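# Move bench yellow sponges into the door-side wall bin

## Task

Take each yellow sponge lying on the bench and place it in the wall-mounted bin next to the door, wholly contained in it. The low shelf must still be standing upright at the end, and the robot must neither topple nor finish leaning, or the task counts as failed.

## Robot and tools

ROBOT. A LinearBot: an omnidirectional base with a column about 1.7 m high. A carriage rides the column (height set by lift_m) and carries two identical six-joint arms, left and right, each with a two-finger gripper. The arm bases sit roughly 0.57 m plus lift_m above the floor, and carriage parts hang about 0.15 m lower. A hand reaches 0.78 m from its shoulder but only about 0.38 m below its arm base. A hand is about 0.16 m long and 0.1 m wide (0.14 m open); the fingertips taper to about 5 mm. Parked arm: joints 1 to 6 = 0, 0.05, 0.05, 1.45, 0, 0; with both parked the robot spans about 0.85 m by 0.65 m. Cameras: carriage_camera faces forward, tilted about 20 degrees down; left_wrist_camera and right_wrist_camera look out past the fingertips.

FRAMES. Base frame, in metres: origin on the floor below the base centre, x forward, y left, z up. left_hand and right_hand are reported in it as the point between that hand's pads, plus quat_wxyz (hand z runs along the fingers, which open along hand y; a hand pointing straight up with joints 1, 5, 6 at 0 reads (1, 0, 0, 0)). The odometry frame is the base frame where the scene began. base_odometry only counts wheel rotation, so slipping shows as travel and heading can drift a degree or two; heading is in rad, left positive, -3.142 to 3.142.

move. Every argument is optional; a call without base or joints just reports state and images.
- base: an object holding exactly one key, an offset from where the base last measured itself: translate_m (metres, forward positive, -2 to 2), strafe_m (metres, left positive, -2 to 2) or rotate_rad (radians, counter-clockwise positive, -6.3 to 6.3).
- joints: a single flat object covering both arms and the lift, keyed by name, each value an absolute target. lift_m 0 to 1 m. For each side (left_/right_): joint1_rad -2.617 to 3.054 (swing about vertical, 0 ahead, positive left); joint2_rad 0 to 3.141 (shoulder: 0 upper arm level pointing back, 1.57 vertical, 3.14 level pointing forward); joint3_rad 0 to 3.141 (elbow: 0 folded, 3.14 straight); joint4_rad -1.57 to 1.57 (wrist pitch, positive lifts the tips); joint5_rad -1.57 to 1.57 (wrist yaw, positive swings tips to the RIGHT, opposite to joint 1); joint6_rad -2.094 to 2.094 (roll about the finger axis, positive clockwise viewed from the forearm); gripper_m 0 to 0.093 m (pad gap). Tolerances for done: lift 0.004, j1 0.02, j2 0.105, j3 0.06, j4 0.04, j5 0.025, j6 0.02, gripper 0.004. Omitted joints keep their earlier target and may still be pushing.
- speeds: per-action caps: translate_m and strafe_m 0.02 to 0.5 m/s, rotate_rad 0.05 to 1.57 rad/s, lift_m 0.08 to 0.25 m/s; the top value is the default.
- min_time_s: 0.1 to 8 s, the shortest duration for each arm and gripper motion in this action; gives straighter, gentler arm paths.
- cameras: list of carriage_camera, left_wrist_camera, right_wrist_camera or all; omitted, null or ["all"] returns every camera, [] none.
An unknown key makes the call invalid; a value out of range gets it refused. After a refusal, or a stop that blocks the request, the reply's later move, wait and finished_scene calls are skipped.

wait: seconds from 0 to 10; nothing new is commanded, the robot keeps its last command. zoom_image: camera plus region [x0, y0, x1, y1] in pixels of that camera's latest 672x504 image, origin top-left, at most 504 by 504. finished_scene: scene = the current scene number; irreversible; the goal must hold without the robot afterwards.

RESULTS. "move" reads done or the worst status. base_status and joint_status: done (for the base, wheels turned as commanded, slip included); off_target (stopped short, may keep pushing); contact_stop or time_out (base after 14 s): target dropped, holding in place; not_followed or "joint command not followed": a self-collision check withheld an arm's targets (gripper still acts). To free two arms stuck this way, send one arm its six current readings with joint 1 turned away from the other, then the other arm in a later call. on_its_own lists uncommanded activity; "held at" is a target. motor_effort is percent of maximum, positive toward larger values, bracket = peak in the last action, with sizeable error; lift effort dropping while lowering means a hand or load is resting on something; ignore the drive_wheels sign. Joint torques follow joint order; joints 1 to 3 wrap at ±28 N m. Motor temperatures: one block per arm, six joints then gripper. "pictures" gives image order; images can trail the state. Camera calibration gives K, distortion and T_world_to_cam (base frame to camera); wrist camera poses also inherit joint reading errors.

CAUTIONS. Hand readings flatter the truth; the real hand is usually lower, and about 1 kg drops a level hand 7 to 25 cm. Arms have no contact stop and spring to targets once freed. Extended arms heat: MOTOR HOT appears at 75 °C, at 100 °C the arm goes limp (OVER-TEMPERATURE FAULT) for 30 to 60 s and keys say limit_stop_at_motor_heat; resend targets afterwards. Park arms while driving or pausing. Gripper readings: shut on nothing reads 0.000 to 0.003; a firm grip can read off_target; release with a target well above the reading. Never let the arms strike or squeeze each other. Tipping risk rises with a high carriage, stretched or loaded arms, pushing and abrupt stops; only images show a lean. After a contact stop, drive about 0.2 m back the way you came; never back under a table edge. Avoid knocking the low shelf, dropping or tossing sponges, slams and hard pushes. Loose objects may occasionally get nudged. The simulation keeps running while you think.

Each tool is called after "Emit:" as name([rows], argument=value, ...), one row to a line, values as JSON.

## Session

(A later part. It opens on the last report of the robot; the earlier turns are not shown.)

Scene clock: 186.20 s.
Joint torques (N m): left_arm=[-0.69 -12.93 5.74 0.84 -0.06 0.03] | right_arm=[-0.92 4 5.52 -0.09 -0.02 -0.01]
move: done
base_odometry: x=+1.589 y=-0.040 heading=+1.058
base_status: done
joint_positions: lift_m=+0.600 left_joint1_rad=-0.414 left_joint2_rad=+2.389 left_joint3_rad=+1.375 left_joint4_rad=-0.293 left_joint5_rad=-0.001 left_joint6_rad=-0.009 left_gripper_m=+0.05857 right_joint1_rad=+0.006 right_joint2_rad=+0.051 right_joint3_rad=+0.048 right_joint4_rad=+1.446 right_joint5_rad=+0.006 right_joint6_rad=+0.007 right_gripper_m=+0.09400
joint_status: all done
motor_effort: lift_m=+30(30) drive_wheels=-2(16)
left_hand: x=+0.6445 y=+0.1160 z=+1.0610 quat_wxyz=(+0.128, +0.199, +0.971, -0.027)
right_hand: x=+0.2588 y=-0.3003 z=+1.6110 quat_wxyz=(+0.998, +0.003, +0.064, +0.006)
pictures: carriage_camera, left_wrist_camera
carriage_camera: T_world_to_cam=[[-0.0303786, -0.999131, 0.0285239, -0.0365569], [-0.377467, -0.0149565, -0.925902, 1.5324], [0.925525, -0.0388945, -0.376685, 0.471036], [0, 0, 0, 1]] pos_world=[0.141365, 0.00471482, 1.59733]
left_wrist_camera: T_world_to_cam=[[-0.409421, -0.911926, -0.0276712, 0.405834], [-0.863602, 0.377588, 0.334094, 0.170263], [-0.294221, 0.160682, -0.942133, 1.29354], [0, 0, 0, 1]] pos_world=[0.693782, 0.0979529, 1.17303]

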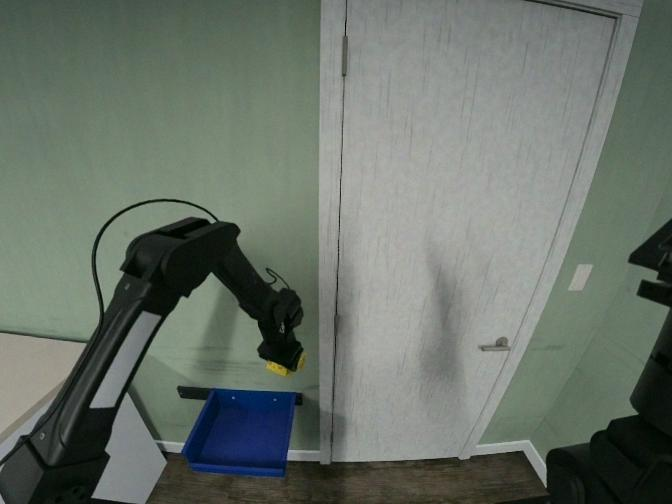

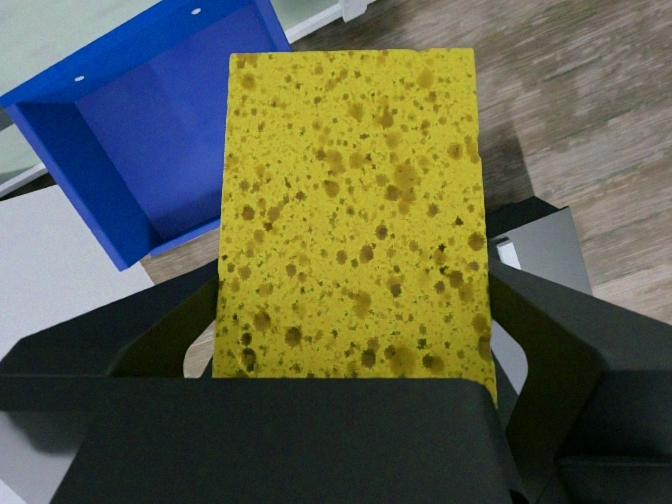

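Emit:
move(base={"strafe_m": 0.10}, joints={"left_joint1_rad":0.13}, min_time_s=2, cameras=[])

Emit:
move(base={"translate_m": 0.1}, joints={"lift_m":0.25}, cameras=["left_wrist_camera","carriage_camera"])

Scene clock: 199.07 s.
Joint torques (N m): left_arm=[0.24 -12.96 5.76 0.86 -0.06 0.02] | right_arm=[-0.84 4.03 5.56 -0.1 -0.01 -0.01]
move: done
base_odometry: x=+1.502 y=+0.009 heading=+1.058
base_status: done
joint_positions: lift_m=+0.600 left_joint1_rad=+0.125 left_joint2_rad=+2.389 left_joint3_rad=+1.375 left_joint4_rad=-0.294 left_joint5_rad=-0.001 left_joint6_rad=-0.009 left_gripper_m=+0.05857 right_joint1_rad=+0.006 right_joint2_rad=+0.051 right_joint3_rad=+0.048 right_joint4_rad=+1.446 right_joint5_rad=+0.005 right_joint6_rad=+0.006 right_gripper_m=+0.09400
joint_status: all done
motor_effort: lift_m=+30(30) drive_wheels=+1(15)
left_hand: x=+0.6790 y=+0.3564 z=+1.0610 quat_wxyz=(+0.130, -0.066, +0.989, +0.008)
right_hand: x=+0.2588 y=-0.3002 z=+1.6110 quat_wxyz=(+0.998, +0.003, +0.064, +0.006)

Scene clock: 201.00 s.
Joint torques (N m): left_arm=[0.23 -14.56 5.27 0.9 -0.06 0.02] | right_arm=[-0.84 4.05 5.67 -0.08 -0.01 0]
move: done
base_odometry: x=+1.551 y=+0.096 heading=+1.058
base_status: done
joint_positions: lift_m=+0.250 left_joint1_rad=+0.125 left_joint2_rad=+2.405 left_joint3_rad=+1.381 left_joint4_rad=-0.302 left_joint5_rad=+0.000 left_joint6_rad=-0.009 left_gripper_m=+0.05857 right_joint1_rad=+0.006 right_joint2_rad=+0.051 right_joint3_rad=+0.046 right_joint4_rad=+1.447 right_joint5_rad=+0.005 right_joint6_rad=+0.006 right_gripper_m=+0.09400
joint_status: all done
motor_effort: lift_m=+30(32) drive_wheels=-1(13)
left_hand: x=+0.6760 y=+0.3560 z=+0.7051 quat_wxyz=(+0.122, -0.066, +0.990, +0.007)
right_hand: x=+0.2591 y=-0.3002 z=+1.2606 quat_wxyz=(+0.998, +0.003, +0.064, +0.006)
pictures: carriage_camera, left_wrist_camera
carriage_camera: T_world_to_cam=[[-0.0303786, -0.999131, 0.0285239, -0.0265735], [-0.377467, -0.0149565, -0.925902, 1.20834], [0.925525, -0.0388945, -0.376685, 0.339196], [0, 0, 0, 1]] pos_world=[0.141365, 0.00471482, 1.24733]
left_wrist_camera: T_world_to_cam=[[0.114945, -0.993009, -0.0268638, 0.301463], [-0.928657, -0.117019, 0.351998, 0.433155], [-0.352681, -0.0155132, -0.935615, 1.02662], [0, 0, 0, 1]] pos_world=[0.72967, 0.365969, 0.816149]

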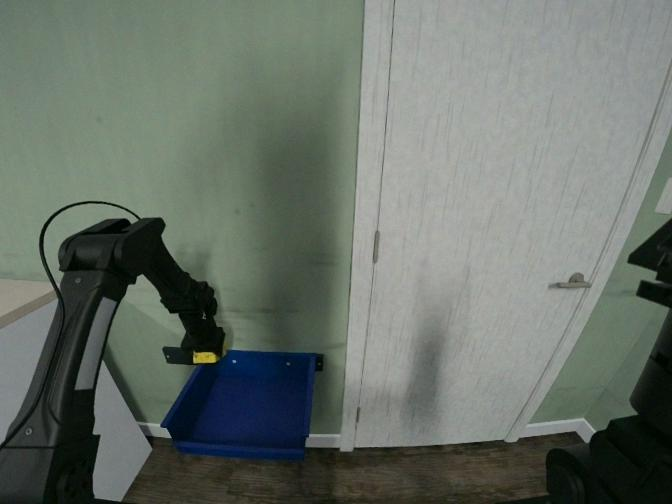

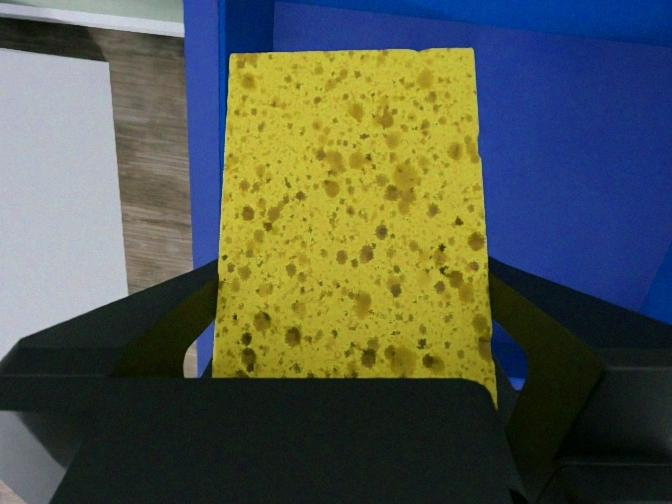

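Emit:
move(joints={"left_joint1_rad":0.06}, min_time_s=1, cameras=[])

Emit:
move(joints={"lift_m":0.065}, speeds={"lift_m":0.1}, cameras=["left_wrist_camera","carriage_camera"])

Scene clock: 211.00 s.
Joint torques (N m): left_arm=[-0.61 -14.56 5.22 0.91 -0.06 0.02] | right_arm=[-0.83 4.05 5.71 -0.09 -0.02 -0.01]
Motor temperatures (°C): left_arm=[26 45 35 32 27 26 30] | right_arm=[24 31 40 31 28 28 28]
move: done
base_odometry: x=+1.551 y=+0.096 heading=+1.058
base_status: not commanded
joint_positions: lift_m=+0.250 left_joint1_rad=+0.066 left_joint2_rad=+2.405 left_joint3_rad=+1.381 left_joint4_rad=-0.302 left_joint5_rad=+0.000 left_joint6_rad=-0.009 left_gripper_m=+0.05857 right_joint1_rad=+0.006 right_joint2_rad=+0.051 right_joint3_rad=+0.046 right_joint4_rad=+1.447 right_joint5_rad=+0.005 right_joint6_rad=+0.006 right_gripper_m=+0.09400
joint_status: all done
motor_effort: lift_m=+30(30) drive_wheels=+0(1)
left_hand: x=+0.6785 y=+0.3293 z=+0.7051 quat_wxyz=(+0.122, -0.037, +0.992, +0.004)
right_hand: x=+0.2591 y=-0.3002 z=+1.2606 quat_wxyz=(+0.998, +0.003, +0.064, +0.006)

Scene clock: 213.23 s.
Joint torques (N m): left_arm=[-0.66 -14.67 5.05 0.9 -0.07 0.03] | right_arm=[-0.85 4.07 5.68 -0.1 -0.02 -0.01]
move: done
base_odometry: x=+1.551 y=+0.096 heading=+1.058
base_status: not commanded
joint_positions: lift_m=+0.065 left_joint1_rad=+0.066 left_joint2_rad=+2.405 left_joint3_rad=+1.383 left_joint4_rad=-0.301 left_joint5_rad=+0.000 left_joint6_rad=-0.009 left_gripper_m=+0.05857 right_joint1_rad=+0.006 right_joint2_rad=+0.051 right_joint3_rad=+0.046 right_joint4_rad=+1.447 right_joint5_rad=+0.005 right_joint6_rad=+0.006 right_gripper_m=+0.09400
joint_status: all done
motor_effort: lift_m=+29(31) drive_wheels=-1(6)
left_hand: x=+0.6799 y=+0.3294 z=+0.5206 quat_wxyz=(+0.124, -0.037, +0.992, +0.004)
right_hand: x=+0.2591 y=-0.3002 z=+1.0756 quat_wxyz=(+0.998, +0.003, +0.064, +0.006)
pictures: carriage_camera, left_wrist_camera
carriage_camera: T_world_to_cam=[[-0.0303786, -0.999131, 0.0285239, -0.0212995], [-0.377467, -0.0149565, -0.925902, 1.03714], [0.925525, -0.0388945, -0.376685, 0.269547], [0, 0, 0, 1]] pos_world=[0.141365, 0.00471482, 1.06243]
left_wrist_camera: T_world_to_cam=[[0.0561422, -0.998061, -0.0268577, 0.311266], [-0.935294, -0.0619869, 0.3484, 0.48687], [-0.34939, 0.0055599, -0.936961, 0.846493], [0, 0, 0, 1]] pos_world=[0.733647, 0.336136, 0.631865]

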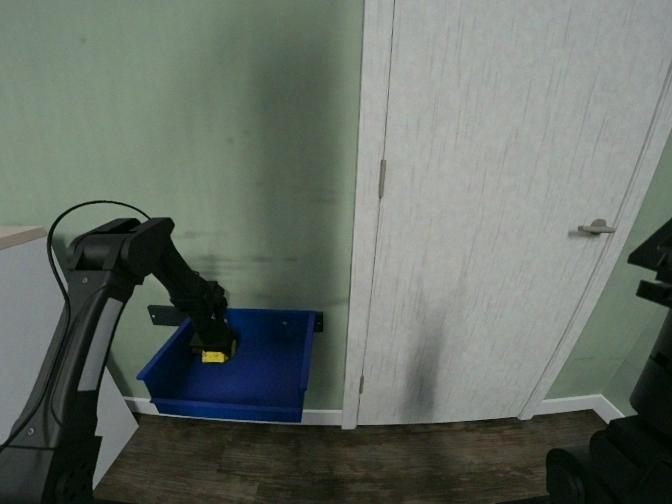

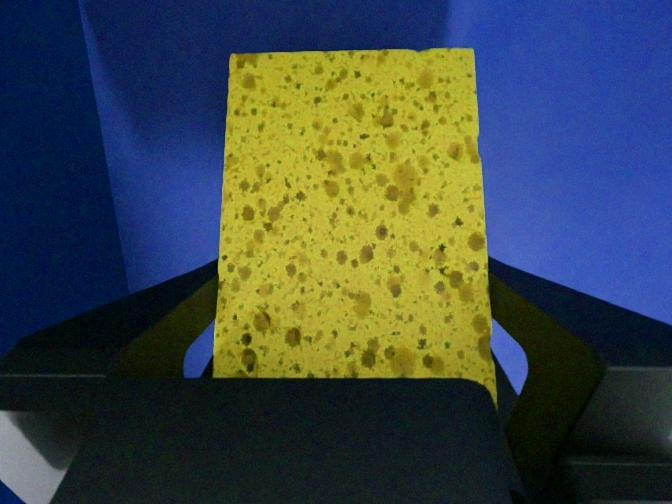

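Release.

Emit:
move(joints={"left_gripper_m":0.093}, min_time_s=1.5, cameras=[])

Emit:
move(joints={"lift_m":0.5}, cameras=["left_wrist_camera"])

Scene clock: 218.07 s.
Joint torques (N m): left_arm=[-0.59 -14.6 5.04 0.91 -0.07 0.01] | right_arm=[-0.85 4.05 5.7 -0.1 -0.02 -0.01]
move: done
base_odometry: x=+1.551 y=+0.096 heading=+1.058
base_status: not commanded
joint_positions: lift_m=+0.065 left_joint1_rad=+0.066 left_joint2_rad=+2.405 left_joint3_rad=+1.383 left_joint4_rad=-0.301 left_joint5_rad=+0.000 left_joint6_rad=-0.009 left_gripper_m=+0.09293 right_joint1_rad=+0.006 right_joint2_rad=+0.051 right_joint3_rad=+0.046 right_joint4_rad=+1.447 right_joint5_rad=+0.005 right_joint6_rad=+0.006 right_gripper_m=+0.09400
joint_status: all done
motor_effort: lift_m=+29(29) drive_wheels=-1(1)
left_hand: x=+0.6799 y=+0.3294 z=+0.5206 quat_wxyz=(+0.124, -0.037, +0.992, +0.004)
right_hand: x=+0.2591 y=-0.3002 z=+1.0756 quat_wxyz=(+0.998, +0.003, +0.064, +0.006)

Scene clock: 220.33 s.
Joint torques (N m): left_arm=[-0.57 -14.82 4.97 0.9 -0.06 0.02] | right_arm=[-0.81 4.08 5.7 -0.1 -0.02 -0.01]
move: done
base_odometry: x=+1.551 y=+0.096 heading=+1.058
base_status: not commanded
joint_positions: lift_m=+0.500 left_joint1_rad=+0.066 left_joint2_rad=+2.407 left_joint3_rad=+1.384 left_joint4_rad=-0.301 left_joint5_rad=+0.000 left_joint6_rad=-0.009 left_gripper_m=+0.09293 right_joint1_rad=+0.006 right_joint2_rad=+0.051 right_joint3_rad=+0.046 right_joint4_rad=+1.447 right_joint5_rad=+0.005 right_joint6_rad=+0.006 right_gripper_m=+0.09400
joint_status: all done
motor_effort: lift_m=+32(42) drive_wheels=+0(6)
left_hand: x=+0.6799 y=+0.3294 z=+0.9550 quat_wxyz=(+0.123, -0.037, +0.992, +0.004)
right_hand: x=+0.2592 y=-0.3002 z=+1.5103 quat_wxyz=(+0.998, +0.003, +0.064, +0.006)
left_wrist_camera: T_world_to_cam=[[0.0561242, -0.998061, -0.0268984, 0.323081], [-0.935041, -0.0619883, 0.349078, 0.334751], [-0.350069, 0.00555932, -0.936707, 1.25367], [0, 0, 0, 1]] pos_world=[0.733746, 0.336236, 1.06616]

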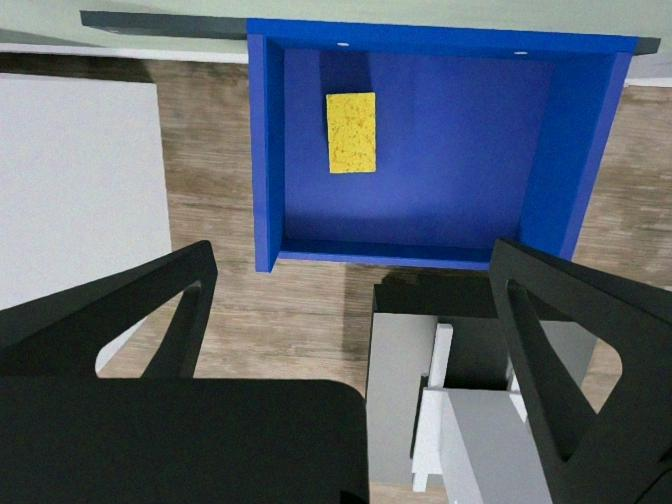

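Emit:
move(joints={"left_joint1_rad":0,"left_joint2_rad":0.05,"left_joint3_rad":0.05,"left_joint4_rad":1.45,"lift_m":0.8}, cameras=[])

Emit:
move(base={"translate_m": -0.6}, cameras=[])

Emit:
move(base={"strafe_m": -0.28}, cameras=["carriage_camera"])

Emit:
move(base={"translate_m": -0.3}, cameras=[])

Emit:
move(base={"rotate_rad": 1.57}, cameras=["carriage_camera"])

Scene clock: 239.03 s.
Joint torques (N m): left_arm=[-0.75 4.15 3.23 -0.07 -0.08 0.01] | right_arm=[-0.81 4.08 5.72 -0.1 -0.02 -0.01]
move: done
base_odometry: x=+1.551 y=+0.096 heading=+1.058
base_status: not commanded
joint_positions: lift_m=+0.800 left_joint1_rad=+0.007 left_joint2_rad=+0.055 left_joint3_rad=+0.062 left_joint4_rad=+1.439 left_joint5_rad=+0.000 left_joint6_rad=-0.009 left_gripper_m=+0.09293 right_joint1_rad=+0.006 right_joint2_rad=+0.051 right_joint3_rad=+0.046 right_joint4_rad=+1.447 right_joint5_rad=+0.005 right_joint6_rad=+0.006 right_gripper_m=+0.09400
joint_status: all done
motor_effort: lift_m=+33(41) drive_wheels=+5(6)
left_hand: x=+0.2578 y=+0.2998 z=+1.8143 quat_wxyz=(+0.998, -0.001, +0.063, -0.001)
right_hand: x=+0.2591 y=-0.3002 z=+1.8103 quat_wxyz=(+0.998, +0.003, +0.064, +0.006)

Scene clock: 242.43 s.
Joint torques (N m): left_arm=[-0.49 4.19 3.29 -0.21 -0.07 0.03] | right_arm=[-0.83 4.08 5.74 -0.13 0 0]
move: done
base_odometry: x=+1.257 y=-0.427 heading=+1.058
base_status: done
joint_positions: lift_m=+0.800 left_joint1_rad=+0.006 left_joint2_rad=+0.055 left_joint3_rad=+0.062 left_joint4_rad=+1.450 left_joint5_rad=+0.000 left_joint6_rad=-0.009 left_gripper_m=+0.09293 right_joint1_rad=+0.006 right_joint2_rad=+0.051 right_joint3_rad=+0.046 right_joint4_rad=+1.449 right_joint5_rad=+0.005 right_joint6_rad=+0.006 right_gripper_m=+0.09400
joint_status: not commanded
motor_effort: lift_m=+33(33) drive_wheels=+1(18)
left_hand: x=+0.2551 y=+0.2997 z=+1.8147 quat_wxyz=(+0.998, +0.000, +0.057, -0.001)
right_hand: x=+0.2585 y=-0.3001 z=+1.8103 quat_wxyz=(+0.998, +0.002, +0.063, +0.006)

Scene clock: 244.83 s.
Joint torques (N m): left_arm=[-0.59 4.14 3.23 -0.21 -0.08 0.02] | right_arm=[-0.83 4.11 5.7 -0.13 -0.01 -0.01]
move: done
base_odometry: x=+1.500 y=-0.564 heading=+1.058
base_status: done
joint_positions: lift_m=+0.800 left_joint1_rad=+0.005 left_joint2_rad=+0.055 left_joint3_rad=+0.062 left_joint4_rad=+1.450 left_joint5_rad=+0.000 left_joint6_rad=-0.009 left_gripper_m=+0.09293 right_joint1_rad=+0.005 right_joint2_rad=+0.051 right_joint3_rad=+0.046 right_joint4_rad=+1.449 right_joint5_rad=+0.004 right_joint6_rad=+0.006 right_gripper_m=+0.09400
joint_status: not commanded
motor_effort: lift_m=+33(33) drive_wheels=-1(15)
left_hand: x=+0.2551 y=+0.2996 z=+1.8147 quat_wxyz=(+0.998, +0.000, +0.057, -0.002)
right_hand: x=+0.2585 y=-0.3000 z=+1.8103 quat_wxyz=(+0.998, +0.002, +0.063, +0.006)
carriage_camera: T_world_to_cam=[[-0.0303786, -0.999131, 0.0285239, -0.042256], [-0.377467, -0.0149565, -0.925902, 1.7174], [0.925525, -0.0388945, -0.376685, 0.546297], [0, 0, 0, 1]] pos_world=[0.141365, 0.00471482, 1.79713]

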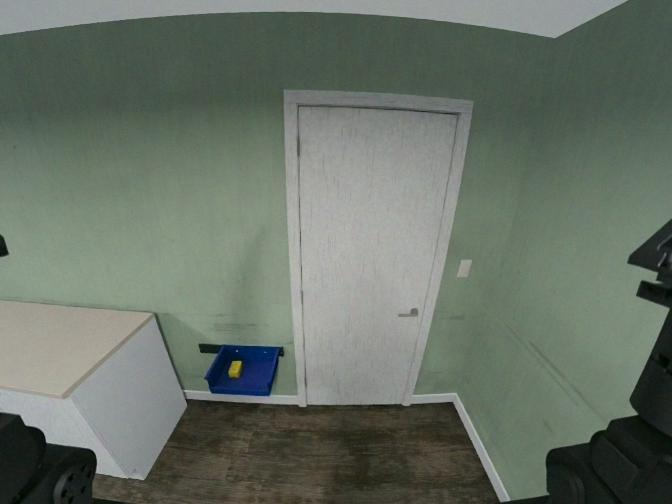

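Scene clock: 247.30 s.
Joint torques (N m): left_arm=[-0.47 4.16 3.22 -0.23 -0.07 0.02] | right_arm=[-0.8 4.14 5.68 -0.14 0 -0.01]
move: done
base_odometry: x=+1.353 y=-0.826 heading=+1.058
base_status: done
joint_positions: lift_m=+0.800 left_joint1_rad=+0.005 left_joint2_rad=+0.055 left_joint3_rad=+0.062 left_joint4_rad=+1.452 left_joint5_rad=+0.000 left_joint6_rad=-0.009 left_gripper_m=+0.09293 right_joint1_rad=+0.005 right_joint2_rad=+0.051 right_joint3_rad=+0.046 right_joint4_rad=+1.450 right_joint5_rad=+0.004 right_joint6_rad=+0.006 right_gripper_m=+0.09400
joint_status: not commanded
motor_effort: lift_m=+33(33) drive_wheels=+2(14)
left_hand: x=+0.2545 y=+0.2996 z=+1.8147 quat_wxyz=(+0.998, +0.000, +0.056, -0.002)
right_hand: x=+0.2583 y=-0.3000 z=+1.8104 quat_wxyz=(+0.998, +0.002, +0.063, +0.006)

Scene clock: 250.40 s.
Joint torques (N m): left_arm=[-0.49 4.19 3.23 -0.21 -0.09 0.01] | right_arm=[-0.83 4.07 5.72 -0.14 0 0]
move: done
base_odometry: x=+1.353 y=-0.825 heading=+2.627
base_status: done
joint_positions: lift_m=+0.800 left_joint1_rad=+0.005 left_joint2_rad=+0.055 left_joint3_rad=+0.062 left_joint4_rad=+1.450 left_joint5_rad=+0.000 left_joint6_rad=-0.009 left_gripper_m=+0.09294 right_joint1_rad=+0.005 right_joint2_rad=+0.051 right_joint3_rad=+0.046 right_joint4_rad=+1.450 right_joint5_rad=+0.004 right_joint6_rad=+0.006 right_gripper_m=+0.09400
joint_status: not commanded
motor_effort: lift_m=+33(33) drive_wheels=+7(15)
left_hand: x=+0.2549 y=+0.2996 z=+1.8147 quat_wxyz=(+0.998, +0.000, +0.057, -0.002)
right_hand: x=+0.2583 y=-0.3000 z=+1.8104 quat_wxyz=(+0.998, +0.002, +0.063, +0.006)
carriage_camera: T_world_to_cam=[[-0.0303786, -0.999131, 0.0285239, -0.042256], [-0.377467, -0.0149565, -0.925902, 1.7174], [0.925525, -0.0388945, -0.376685, 0.546297], [0, 0, 0, 1]] pos_world=[0.141365, 0.00471482, 1.79713]

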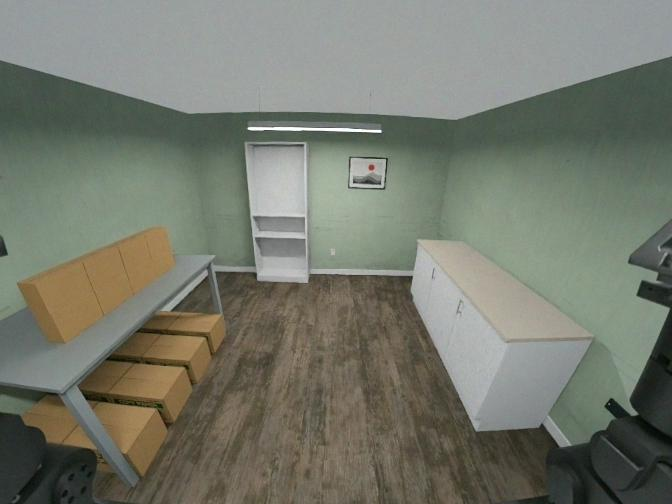

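Emit:
move(base={"strafe_m": 1.4}, speeds={"strafe_m":0.4}, cameras=["carriage_camera"])

Emit:
move(joints={"left_joint1_rad":0,"left_joint2_rad":2.2,"left_joint3_rad":2.3,"left_joint4_rad":-1.1,"left_joint5_rad":0,"left_joint6_rad":0}, cameras=["carriage_camera","left_wrist_camera"])

Scene clock: 265.43 s.
Joint torques (N m): left_arm=[-0.42 4.25 3.21 -0.22 -0.08 0] | right_arm=[-0.83 4.14 5.7 -0.13 0 0]
move: done
base_odometry: x=+0.666 y=-2.045 heading=+2.628
base_status: done
joint_positions: lift_m=+0.800 left_joint1_rad=+0.004 left_joint2_rad=+0.055 left_joint3_rad=+0.062 left_joint4_rad=+1.450 left_joint5_rad=+0.000 left_joint6_rad=-0.008 left_gripper_m=+0.09294 right_joint1_rad=+0.005 right_joint2_rad=+0.051 right_joint3_rad=+0.046 right_joint4_rad=+1.450 right_joint5_rad=+0.004 right_joint6_rad=+0.006 right_gripper_m=+0.09400
joint_status: not commanded
motor_effort: lift_m=+33(33) drive_wheels=-4(21)
left_hand: x=+0.2549 y=+0.2996 z=+1.8147 quat_wxyz=(+0.998, +0.000, +0.057, -0.002)
right_hand: x=+0.2583 y=-0.3000 z=+1.8104 quat_wxyz=(+0.998, +0.002, +0.063, +0.006)
carriage_camera: T_world_to_cam=[[-0.0303786, -0.999131, 0.0285239, -0.042256], [-0.377467, -0.0149565, -0.925902, 1.7174], [0.925525, -0.0388945, -0.376685, 0.546297], [0, 0, 0, 1]] pos_world=[0.141365, 0.00471482, 1.79713]

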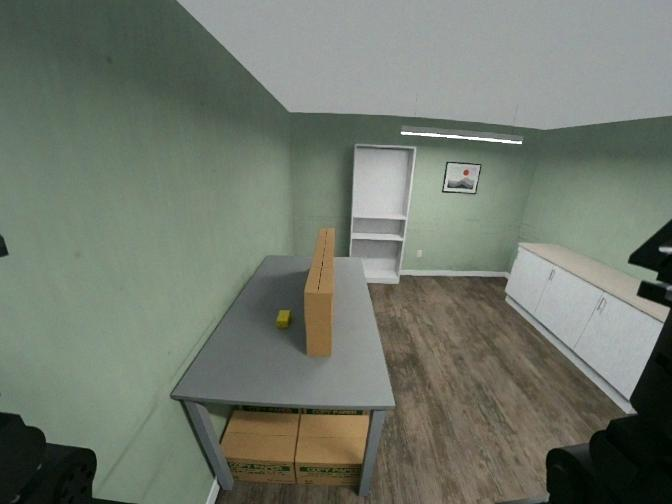

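Scene clock: 267.70 s.
Joint torques (N m): left_arm=[-0.53 -14 7.54 1.38 -0.08 0.01] | right_arm=[-0.83 4.12 5.71 -0.13 0 -0.01]
move: done
base_odometry: x=+0.666 y=-2.045 heading=+2.628
base_status: not commanded
joint_positions: lift_m=+0.800 left_joint1_rad=+0.004 left_joint2_rad=+2.196 left_joint3_rad=+2.269 left_joint4_rad=-1.091 left_joint5_rad=+0.000 left_joint6_rad=-0.008 left_gripper_m=+0.09294 right_joint1_rad=+0.005 right_joint2_rad=+0.051 right_joint3_rad=+0.046 right_joint4_rad=+1.450 right_joint5_rad=+0.004 right_joint6_rad=+0.006 right_gripper_m=+0.09400
joint_status: all done
motor_effort: lift_m=+33(33) drive_wheels=-3(4)
left_hand: x=+0.7696 y=+0.3018 z=+1.5771 quat_wxyz=(+0.273, -0.006, +0.962, -0.001)
right_hand: x=+0.2583 y=-0.3000 z=+1.8104 quat_wxyz=(+0.998, +0.002, +0.063, +0.006)
carriage_camera: T_world_to_cam=[[-0.0303786, -0.999131, 0.0285239, -0.042256], [-0.377467, -0.0149565, -0.925902, 1.7174], [0.925525, -0.0388945, -0.376685, 0.546297], [0, 0, 0, 1]] pos_world=[0.141365, 0.00471482, 1.79713]
left_wrist_camera: T_world_to_cam=[[0.00282752, -0.999596, -0.0282948, 0.350816], [-0.998746, -0.00423705, 0.0498805, 0.703292], [-0.0499802, 0.0281183, -0.998354, 1.72743], [0, 0, 0, 1]] pos_world=[0.787756, 0.305082, 1.69943]

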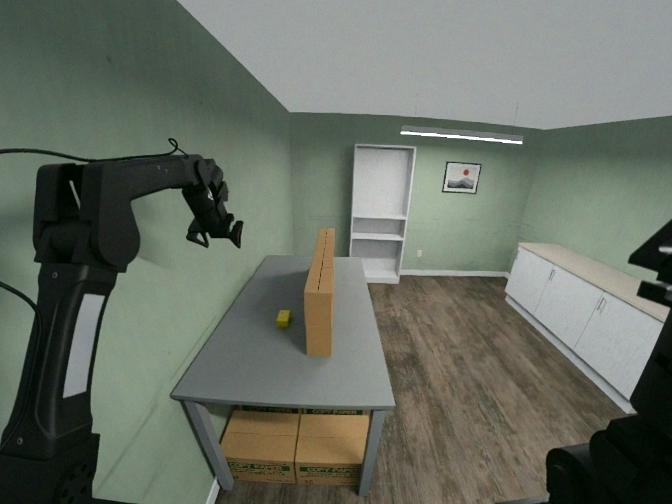

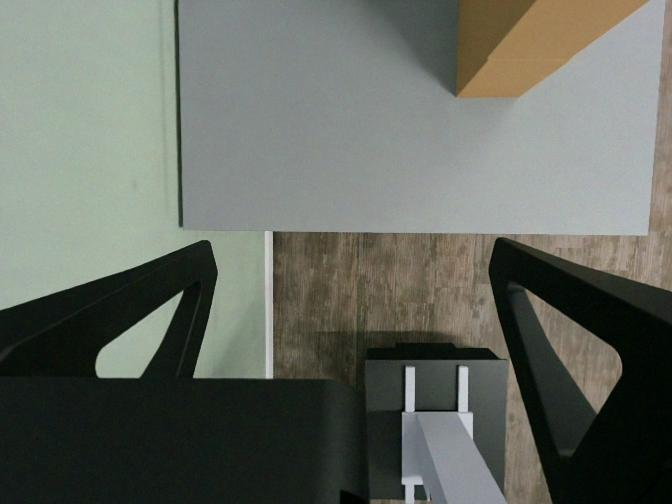

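Emit:
move(base={"strafe_m": -0.058}, joints={"left_joint2_rad":2.5,"left_joint3_rad":2.05,"left_joint4_rad":-0.23}, cameras=[])

Emit:
move(base={"translate_m": 0.32}, joints={"lift_m":0.55}, speeds={"translate_m":0.25}, cameras=["carriage_camera","left_wrist_camera"])

Scene clock: 289.63 s.
Joint torques (N m): left_arm=[0.13 -17.88 5.01 2.07 -0.06 0] | right_arm=[-0.8 4.11 5.71 -0.14 0 -0.01]
Motor temperatures (°C): left_arm=[26 51 36 32 27 26 28] | right_arm=[24 31 41 30 28 28 28]
move: done
base_odometry: x=+0.694 y=-1.995 heading=+2.628
base_status: done
joint_positions: lift_m=+0.800 left_joint1_rad=-0.003 left_joint2_rad=+2.502 left_joint3_rad=+2.059 left_joint4_rad=-0.245 left_joint5_rad=+0.000 left_joint6_rad=-0.008 left_gripper_m=+0.09294 right_joint1_rad=+0.005 right_joint2_rad=+0.051 right_joint3_rad=+0.046 right_joint4_rad=+1.450 right_joint5_rad=+0.004 right_joint6_rad=+0.006 right_gripper_m=+0.09400
joint_status: all done
motor_effort: lift_m=+33(33) drive_wheels=+4(12)
left_hand: x=+0.8947 y=+0.2972 z=+1.4446 quat_wxyz=(+0.427, -0.002, +0.904, -0.002)
right_hand: x=+0.2583 y=-0.3000 z=+1.8104 quat_wxyz=(+0.998, +0.002, +0.063, +0.006)

Scene clock: 292.20 s.
Joint torques (N m): left_arm=[0.12 -18.51 5.03 2 -0.08 0] | right_arm=[-0.83 4.14 5.74 -0.14 0 0]
move: done
base_odometry: x=+0.415 y=-1.838 heading=+2.629
base_status: done
joint_positions: lift_m=+0.550 left_joint1_rad=-0.003 left_joint2_rad=+2.507 left_joint3_rad=+2.059 left_joint4_rad=-0.236 left_joint5_rad=+0.000 left_joint6_rad=-0.008 left_gripper_m=+0.09294 right_joint1_rad=+0.005 right_joint2_rad=+0.050 right_joint3_rad=+0.045 right_joint4_rad=+1.450 right_joint5_rad=+0.004 right_joint6_rad=+0.006 right_gripper_m=+0.09400
joint_status: all done
motor_effort: lift_m=+30(30) drive_wheels=-2(16)
left_hand: x=+0.8958 y=+0.2972 z=+1.1935 quat_wxyz=(+0.429, -0.002, +0.903, -0.002)
right_hand: x=+0.2584 y=-0.3000 z=+1.5604 quat_wxyz=(+0.998, +0.002, +0.063, +0.006)
carriage_camera: T_world_to_cam=[[-0.0303786, -0.999131, 0.0285239, -0.0351307], [-0.377467, -0.0149565, -0.925902, 1.48611], [0.925525, -0.0388945, -0.376685, 0.452202], [0, 0, 0, 1]] pos_world=[0.141365, 0.00471482, 1.54733]
left_wrist_camera: T_world_to_cam=[[0.00452674, -0.999618, -0.0272548, 0.332322], [-0.960301, 0.00325687, -0.278948, 1.20427], [0.27893, 0.0274355, -0.959919, 1.01062], [0, 0, 0, 1]] pos_world=[0.873069, 0.300546, 1.3151]

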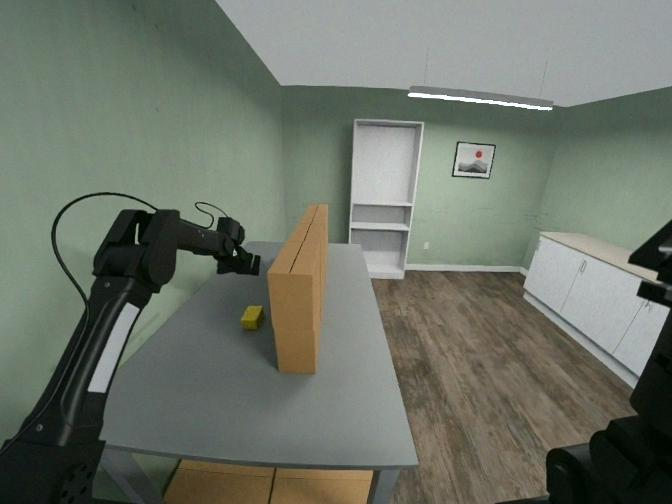

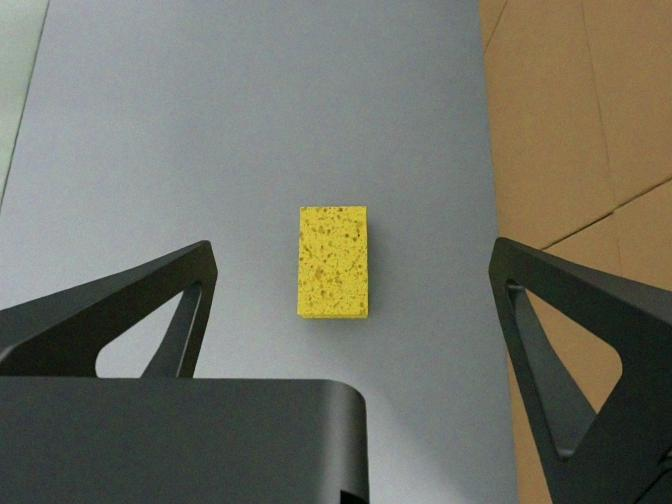

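Emit:
move(base={"translate_m": 0.07}, joints={"lift_m":0.36,"left_joint1_rad":0.03}, speeds={"translate_m":0.1}, cameras=["carriage_camera","left_wrist_camera"])

Scene clock: 302.77 s.
Joint torques (N m): left_arm=[-0.23 -18.62 5 1.97 -0.08 0] | right_arm=[-0.8 4.14 5.82 -0.15 0 -0.01]
move: done
base_odometry: x=+0.354 y=-1.804 heading=+2.629
base_status: done
joint_positions: lift_m=+0.360 left_joint1_rad=+0.031 left_joint2_rad=+2.509 left_joint3_rad=+2.059 left_joint4_rad=-0.236 left_joint5_rad=+0.000 left_joint6_rad=-0.008 left_gripper_m=+0.09294 right_joint1_rad=+0.005 right_joint2_rad=+0.050 right_joint3_rad=+0.044 right_joint4_rad=+1.451 right_joint5_rad=+0.004 right_joint6_rad=+0.006 right_gripper_m=+0.09400
joint_status: all done
motor_effort: lift_m=+30(32) drive_wheels=-1(19)
left_hand: x=+0.8954 y=+0.3204 z=+1.0022 quat_wxyz=(+0.428, -0.018, +0.904, +0.005)
right_hand: x=+0.2584 y=-0.3000 z=+1.3702 quat_wxyz=(+0.998, +0.002, +0.063, +0.006)
carriage_camera: T_world_to_cam=[[-0.0303786, -0.999131, 0.0285239, -0.029714], [-0.377467, -0.0149565, -0.925902, 1.31028], [0.925525, -0.0388945, -0.376685, 0.380669], [0, 0, 0, 1]] pos_world=[0.141365, 0.00471482, 1.35743]
left_wrist_camera: T_world_to_cam=[[0.0390956, -0.998863, -0.0272665, 0.319163], [-0.960482, -0.0300396, -0.276718, 1.15887], [0.275584, 0.0370075, -0.960564, 0.82702], [0, 0, 0, 1]] pos_world=[0.872683, 0.323006, 1.12379]

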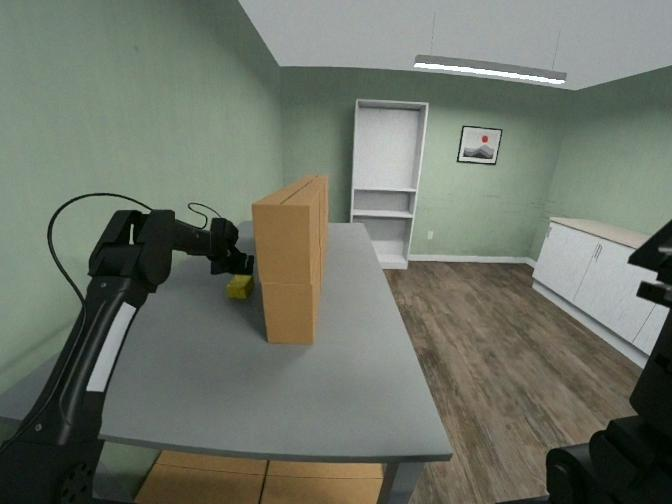

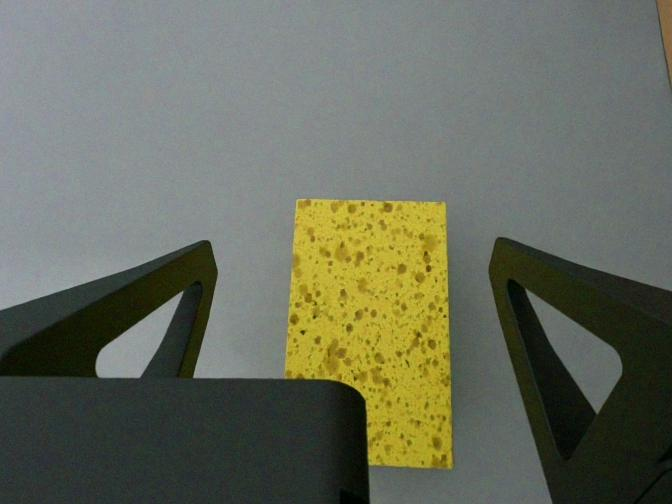

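Emit:
move(base={"translate_m": -0.018}, joints={"lift_m":0.305,"left_joint1_rad":0.008}, cameras=["left_wrist_camera"])

Scene clock: 308.70 s.
Joint torques (N m): left_arm=[-0.36 -18.89 5.38 2 -0.08 0.01] | right_arm=[-0.81 4.16 5.93 -0.14 0 -0.01]
Motor temperatures (°C): left_arm=[26 58 36 35 27 26 28] | right_arm=[24 31 40 30 28 28 28]
move: done
base_odometry: x=+0.370 y=-1.812 heading=+2.630
base_status: done
joint_positions: lift_m=+0.305 left_joint1_rad=+0.011 left_joint2_rad=+2.511 left_joint3_rad=+2.054 left_joint4_rad=-0.240 left_joint5_rad=+0.000 left_joint6_rad=-0.008 left_gripper_m=+0.09294 right_joint1_rad=+0.005 right_joint2_rad=+0.050 right_joint3_rad=+0.044 right_joint4_rad=+1.451 right_joint5_rad=+0.004 right_joint6_rad=+0.006 right_gripper_m=+0.09400
joint_status: all done
motor_effort: lift_m=+30(32) drive_wheels=+0(10)
left_hand: x=+0.8939 y=+0.3071 z=+0.9427 quat_wxyz=(+0.423, -0.009, +0.906, +0.001)
right_hand: x=+0.2586 y=-0.3000 z=+1.3150 quat_wxyz=(+0.998, +0.002, +0.063, +0.006)
left_wrist_camera: T_world_to_cam=[[0.0190489, -0.999445, -0.0273127, 0.322396], [-0.963887, -0.0110997, -0.266082, 1.12782], [0.265631, 0.0313949, -0.963563, 0.784212], [0, 0, 0, 1]] pos_world=[0.872642, 0.310115, 1.06454]

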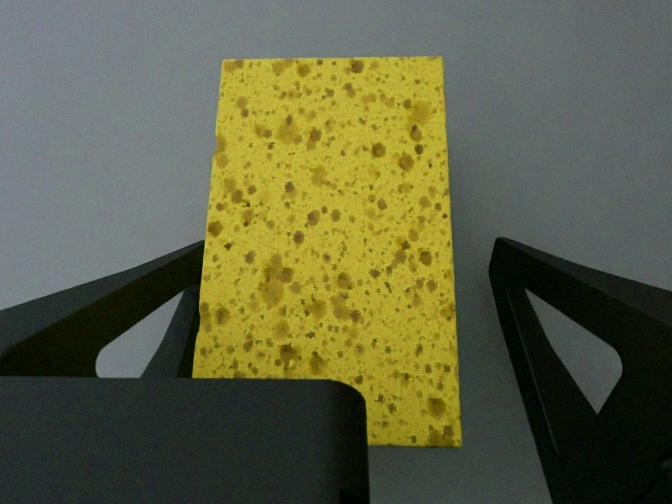

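Emit:
move(joints={"left_joint1_rad":0.027}, cameras=["left_wrist_camera"])

Emit:
move(joints={"lift_m":0.294}, speeds={"lift_m":0.08}, cameras=["left_wrist_camera"])

Scene clock: 316.03 s.
Joint torques (N m): left_arm=[0.39 -18.78 5.39 2.01 -0.08 0] | right_arm=[-0.81 4.19 5.94 -0.14 0 -0.02]
Motor temperatures (°C): left_arm=[26 61 36 35 27 26 28] | right_arm=[24 31 40 30 28 28 28]
move: done
base_odometry: x=+0.370 y=-1.812 heading=+2.630
base_status: not commanded
joint_positions: lift_m=+0.305 left_joint1_rad=+0.020 left_joint2_rad=+2.511 left_joint3_rad=+2.054 left_joint4_rad=-0.240 left_joint5_rad=+0.000 left_joint6_rad=-0.008 left_gripper_m=+0.09294 right_joint1_rad=+0.005 right_joint2_rad=+0.050 right_joint3_rad=+0.044 right_joint4_rad=+1.451 right_joint5_rad=+0.004 right_joint6_rad=+0.006 right_gripper_m=+0.09400
joint_status: all done
motor_effort: lift_m=+30(30) drive_wheels=+0(1)
left_hand: x=+0.8938 y=+0.3130 z=+0.9427 quat_wxyz=(+0.423, -0.013, +0.906, +0.003)
right_hand: x=+0.2586 y=-0.3000 z=+1.3150 quat_wxyz=(+0.998, +0.002, +0.063, +0.006)
left_wrist_camera: T_world_to_cam=[[0.0277305, -0.999243, -0.0272987, 0.320482], [-0.963749, -0.0194758, -0.266098, 1.13031], [0.265365, 0.0336882, -0.963559, 0.783568], [0, 0, 0, 1]] pos_world=[0.87252, 0.315856, 1.06454]

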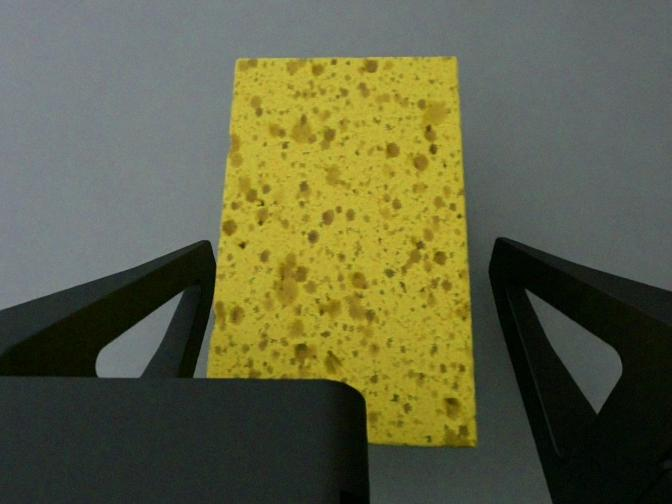

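Scene clock: 316.57 s.
Joint torques (N m): left_arm=[0.28 -18.86 5.46 1.84 -0.06 0] | right_arm=[-0.83 4.16 5.9 -0.15 0 -0.01]
Motor temperatures (°C): left_arm=[26 61 36 35 27 26 28] | right_arm=[24 31 40 30 28 28 28]
move: done
base_odometry: x=+0.370 y=-1.812 heading=+2.630
base_status: not commanded
joint_positions: lift_m=+0.294 left_joint1_rad=+0.022 left_joint2_rad=+2.511 left_joint3_rad=+2.054 left_joint4_rad=-0.221 left_joint5_rad=+0.000 left_joint6_rad=-0.008 left_gripper_m=+0.09294 right_joint1_rad=+0.005 right_joint2_rad=+0.050 right_joint3_rad=+0.044 right_joint4_rad=+1.451 right_joint5_rad=+0.004 right_joint6_rad=+0.006 right_gripper_m=+0.09400
joint_status: all done
motor_effort: lift_m=+29(31) drive_wheels=+0(5)
left_hand: x=+0.8967 y=+0.3141 z=+0.9353 quat_wxyz=(+0.431, -0.014, +0.902, +0.003)
right_hand: x=+0.2586 y=-0.3000 z=+1.3041 quat_wxyz=(+0.998, +0.002, +0.063, +0.006)
left_wrist_camera: T_world_to_cam=[[0.0297999, -0.999187, -0.0271609, 0.319285], [-0.958567, -0.0208657, -0.284102, 1.14385], [0.283304, 0.0345018, -0.958409, 0.754461], [0, 0, 0, 1]] pos_world=[0.873202, 0.316863, 1.05672]

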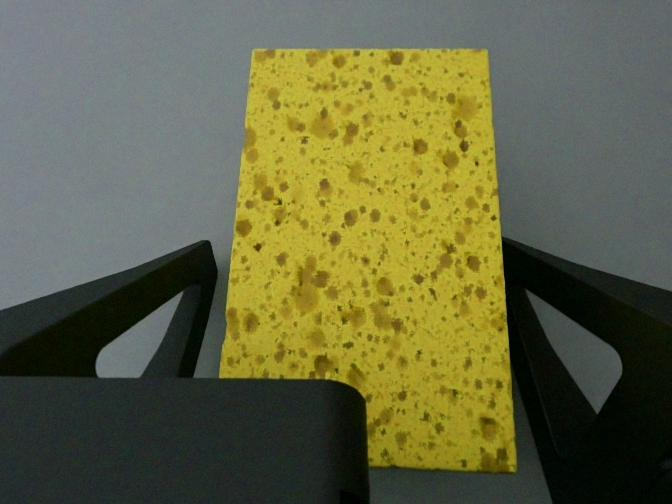

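Emit:
move(joints={"lift_m":0.299,"left_joint1_rad":0.02}, cameras=[])

Emit:
move(joints={"left_gripper_m":0.05}, min_time_s=1.5, cameras=[])

Emit:
move(joints={"lift_m":0.65}, speeds={"lift_m":0.15}, cameras=["left_wrist_camera"])

Emit:
move(base={"translate_m": -0.4}, speeds={"translate_m":0.3}, cameras=["left_wrist_camera","carriage_camera"])

Scene clock: 325.53 s.
Joint torques (N m): left_arm=[-0.28 -18.77 5.42 1.9 -0.07 0.01] | right_arm=[-0.8 4.18 5.87 -0.15 -0.01 0]
Motor temperatures (°C): left_arm=[26 64 37 34 27 26 28] | right_arm=[24 31 39 30 28 28 28]
move: done
base_odometry: x=+0.370 y=-1.812 heading=+2.630
base_status: not commanded
joint_positions: lift_m=+0.299 left_joint1_rad=+0.022 left_joint2_rad=+2.511 left_joint3_rad=+2.054 left_joint4_rad=-0.228 left_joint5_rad=+0.000 left_joint6_rad=-0.008 left_gripper_m=+0.09294 right_joint1_rad=+0.005 right_joint2_rad=+0.050 right_joint3_rad=+0.044 right_joint4_rad=+1.451 right_joint5_rad=+0.004 right_joint6_rad=+0.006 right_gripper_m=+0.09400
joint_status: all done
motor_effort: lift_m=+33(41) drive_wheels=+5(5)
left_hand: x=+0.8956 y=+0.3141 z=+0.9386 quat_wxyz=(+0.428, -0.014, +0.904, +0.003)
right_hand: x=+0.2586 y=-0.3000 z=+1.3087 quat_wxyz=(+0.998, +0.002, +0.063, +0.006)

Scene clock: 327.33 s.
Joint torques (N m): left_arm=[-0.29 -18.84 5.48 1.9 -0.08 0] | right_arm=[-0.83 4.16 5.91 -0.14 0 -0.01]
Motor temperatures (°C): left_arm=[26 64 37 35 27 26 28] | right_arm=[24 31 39 30 28 28 28]
move: off_target
base_odometry: x=+0.370 y=-1.812 heading=+2.630
base_status: not commanded
joint_positions: lift_m=+0.299 left_joint1_rad=+0.022 left_joint2_rad=+2.511 left_joint3_rad=+2.054 left_joint4_rad=-0.228 left_joint5_rad=+0.000 left_joint6_rad=-0.008 left_gripper_m=+0.05877 right_joint1_rad=+0.005 right_joint2_rad=+0.050 right_joint3_rad=+0.044 right_joint4_rad=+1.451 right_joint5_rad=+0.004 right_joint6_rad=+0.006 right_gripper_m=+0.09400
joint_status: left_gripper_m off_target (ended at +0.05880, target +0.05000)
motor_effort: lift_m=+33(33) drive_wheels=+5(5)
left_hand: x=+0.8956 y=+0.3141 z=+0.9386 quat_wxyz=(+0.428, -0.014, +0.904, +0.003)
right_hand: x=+0.2586 y=-0.3000 z=+1.3087 quat_wxyz=(+0.998, +0.002, +0.063, +0.006)

Scene clock: 330.10 s.
Joint torques (N m): left_arm=[-0.27 -18.88 5.42 1.94 -0.08 0.01] | right_arm=[-0.81 4.18 5.91 -0.16 0 0]
Motor temperatures (°C): left_arm=[26 65 37 35 27 26 28] | right_arm=[24 31 39 30 28 28 28]
move: done
base_odometry: x=+0.370 y=-1.812 heading=+2.630
base_status: not commanded
joint_positions: lift_m=+0.650 left_joint1_rad=+0.022 left_joint2_rad=+2.512 left_joint3_rad=+2.054 left_joint4_rad=-0.232 left_joint5_rad=+0.000 left_joint6_rad=-0.008 left_gripper_m=+0.05876 right_joint1_rad=+0.005 right_joint2_rad=+0.050 right_joint3_rad=+0.044 right_joint4_rad=+1.451 right_joint5_rad=+0.004 right_joint6_rad=+0.006 right_gripper_m=+0.09400
joint_status: all done
motor_effort: lift_m=+32(41) drive_wheels=+5(5)
left_hand: x=+0.8950 y=+0.3140 z=+1.2888 quat_wxyz=(+0.426, -0.014, +0.904, +0.003)
right_hand: x=+0.2586 y=-0.3000 z=+1.6598 quat_wxyz=(+0.998, +0.002, +0.063, +0.006)
left_wrist_camera: T_world_to_cam=[[0.0295432, -0.999191, -0.0272729, 0.329286], [-0.961658, -0.0209697, -0.273449, 1.23165], [0.272656, 0.0343058, -0.9615, 1.10723], [0, 0, 0, 1]] pos_world=[0.872811, 0.316863, 1.41037]

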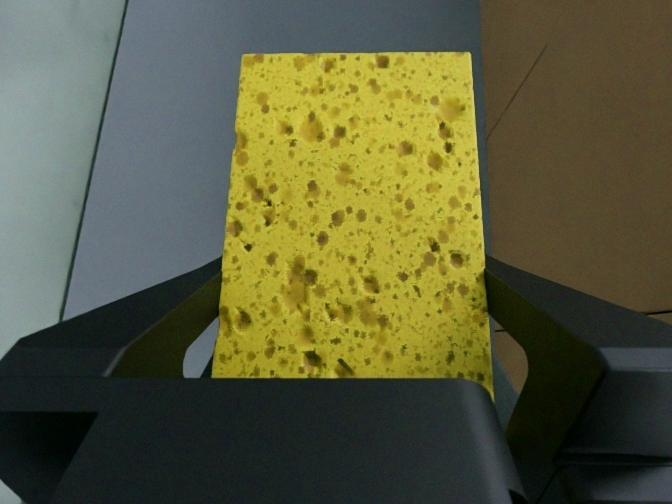

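Scene clock: 333.03 s.
Joint torques (N m): left_arm=[-0.27 -18.89 5.42 1.95 -0.07 0] | right_arm=[-0.83 4.18 5.91 -0.13 0 0]
Motor temperatures (°C): left_arm=[26 65 37 35 27 26 29] | right_arm=[24 31 39 30 28 28 28]
move: done
base_odometry: x=+0.719 y=-2.009 heading=+2.630
base_status: done
joint_positions: lift_m=+0.650 left_joint1_rad=+0.022 left_joint2_rad=+2.512 left_joint3_rad=+2.054 left_joint4_rad=-0.232 left_joint5_rad=+0.000 left_joint6_rad=-0.008 left_gripper_m=+0.05876 right_joint1_rad=+0.005 right_joint2_rad=+0.050 right_joint3_rad=+0.044 right_joint4_rad=+1.450 right_joint5_rad=+0.004 right_joint6_rad=+0.006 right_gripper_m=+0.09400
joint_status: not commanded
motor_effort: lift_m=+32(32) drive_wheels=+1(23)
left_hand: x=+0.8950 y=+0.3140 z=+1.2887 quat_wxyz=(+0.426, -0.014, +0.905, +0.003)
right_hand: x=+0.2587 y=-0.3000 z=+1.6598 quat_wxyz=(+0.998, +0.002, +0.063, +0.006)
pictures: carriage_camera, left_wrist_camera
carriage_camera: T_world_to_cam=[[-0.0303786, -0.999131, 0.0285239, -0.0379774], [-0.377467, -0.0149565, -0.925902, 1.57851], [0.925525, -0.0388945, -0.376685, 0.489795], [0, 0, 0, 1]] pos_world=[0.141365, 0.00471482, 1.64713]
left_wrist_camera: T_world_to_cam=[[0.0291635, -0.999208, -0.0270721, 0.329238], [-0.961755, -0.0206703, -0.27313, 1.23119], [0.272354, 0.0340021, -0.961596, 1.10772], [0, 0, 0, 1]] pos_world=[0.872812, 0.316761, 1.41037]

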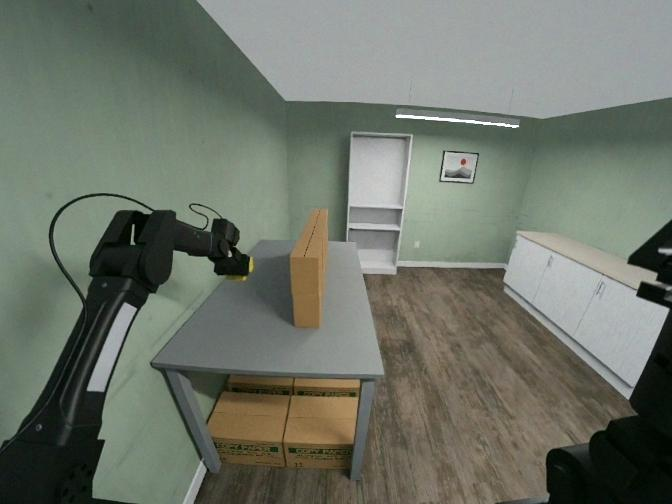

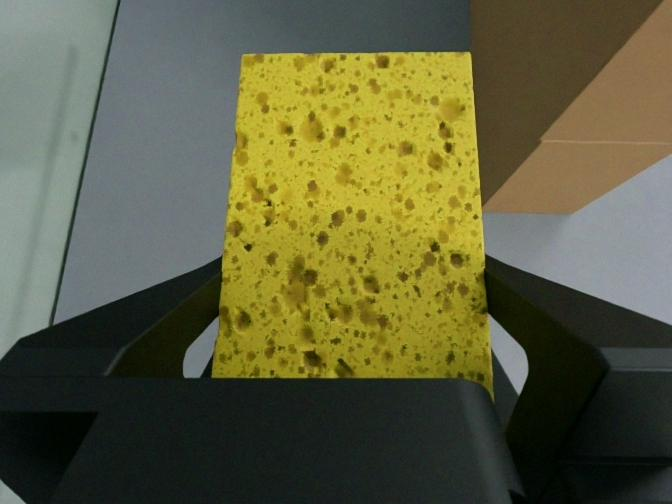

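Emit:
move(base={"strafe_m": -1.4}, joints={"left_joint1_rad":0,"left_joint2_rad":0.9,"left_joint3_rad":0.3,"left_joint4_rad":0}, min_time_s=3, speeds={"strafe_m":0.4}, cameras=["carriage_camera"])

Emit:
move(base={"rotate_rad": -1.572}, speeds={"rotate_rad":0.9}, cameras=["carriage_camera"])

Scene clock: 346.77 s.
Joint torques (N m): left_arm=[-0.65 -2.84 4.56 2.17 -0.07 0.01] | right_arm=[-0.79 4.19 5.91 -0.13 0 -0.01]
Motor temperatures (°C): left_arm=[26 65 36 37 27 26 29] | right_arm=[24 31 39 30 28 28 28]
move: done
base_odometry: x=+1.405 y=-0.788 heading=+2.630
base_status: done
joint_positions: lift_m=+0.650 left_joint1_rad=+0.006 left_joint2_rad=+0.911 left_joint3_rad=+0.313 left_joint4_rad=-0.015 left_joint5_rad=+0.000 left_joint6_rad=-0.008 left_gripper_m=+0.05876 right_joint1_rad=+0.005 right_joint2_rad=+0.050 right_joint3_rad=+0.044 right_joint4_rad=+1.450 right_joint5_rad=+0.003 right_joint6_rad=+0.006 right_gripper_m=+0.09400
joint_status: all done
motor_effort: lift_m=+32(32) drive_wheels=+1(14)
left_hand: x=+0.5215 y=+0.3013 z=+1.3230 quat_wxyz=(+0.461, -0.006, +0.887, -0.001)
right_hand: x=+0.2587 y=-0.2999 z=+1.6598 quat_wxyz=(+0.998, +0.002, +0.063, +0.005)
carriage_camera: T_world_to_cam=[[-0.0303786, -0.999131, 0.0285239, -0.0379774], [-0.377467, -0.0149565, -0.925902, 1.57851], [0.925525, -0.0388945, -0.376685, 0.489795], [0, 0, 0, 1]] pos_world=[0.141365, 0.00471482, 1.64713]

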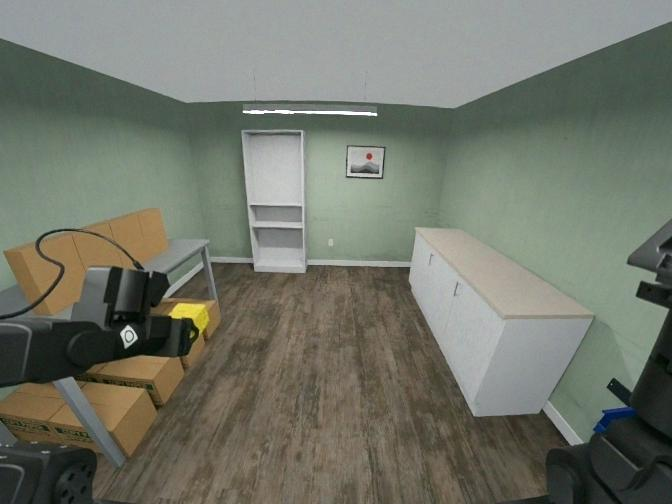

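Scene clock: 349.93 s.
Joint torques (N m): left_arm=[-0.62 -2.51 4.6 2.14 -0.07 0.01] | right_arm=[-0.77 4.15 5.9 -0.14 0.01 -0.01]
Motor temperatures (°C): left_arm=[26 63 36 37 27 26 29] | right_arm=[24 31 39 30 28 28 28]
move: done
base_odometry: x=+1.404 y=-0.788 heading=+1.058
base_status: done
joint_positions: lift_m=+0.650 left_joint1_rad=+0.006 left_joint2_rad=+0.908 left_joint3_rad=+0.313 left_joint4_rad=-0.013 left_joint5_rad=+0.000 left_joint6_rad=-0.008 left_gripper_m=+0.05872 right_joint1_rad=+0.005 right_joint2_rad=+0.050 right_joint3_rad=+0.044 right_joint4_rad=+1.450 right_joint5_rad=+0.003 right_joint6_rad=+0.006 right_gripper_m=+0.09401
joint_status: not commanded
motor_effort: lift_m=+32(32) drive_wheels=+7(15)
left_hand: x=+0.5219 y=+0.3013 z=+1.3242 quat_wxyz=(+0.463, -0.006, +0.886, +0.000)
right_hand: x=+0.2587 y=-0.2999 z=+1.6598 quat_wxyz=(+0.998, +0.002, +0.063, +0.005)
carriage_camera: T_world_to_cam=[[-0.0303786, -0.999131, 0.0285239, -0.0379774], [-0.377467, -0.0149565, -0.925902, 1.57851], [0.925525, -0.0388945, -0.376685, 0.489795], [0, 0, 0, 1]] pos_world=[0.141365, 0.00471482, 1.64713]

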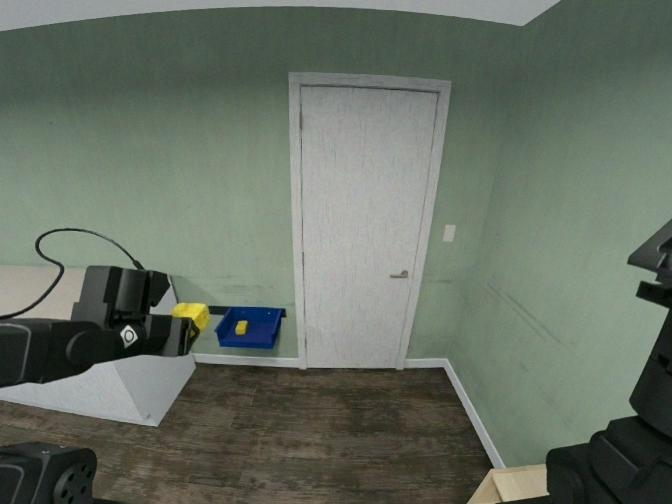

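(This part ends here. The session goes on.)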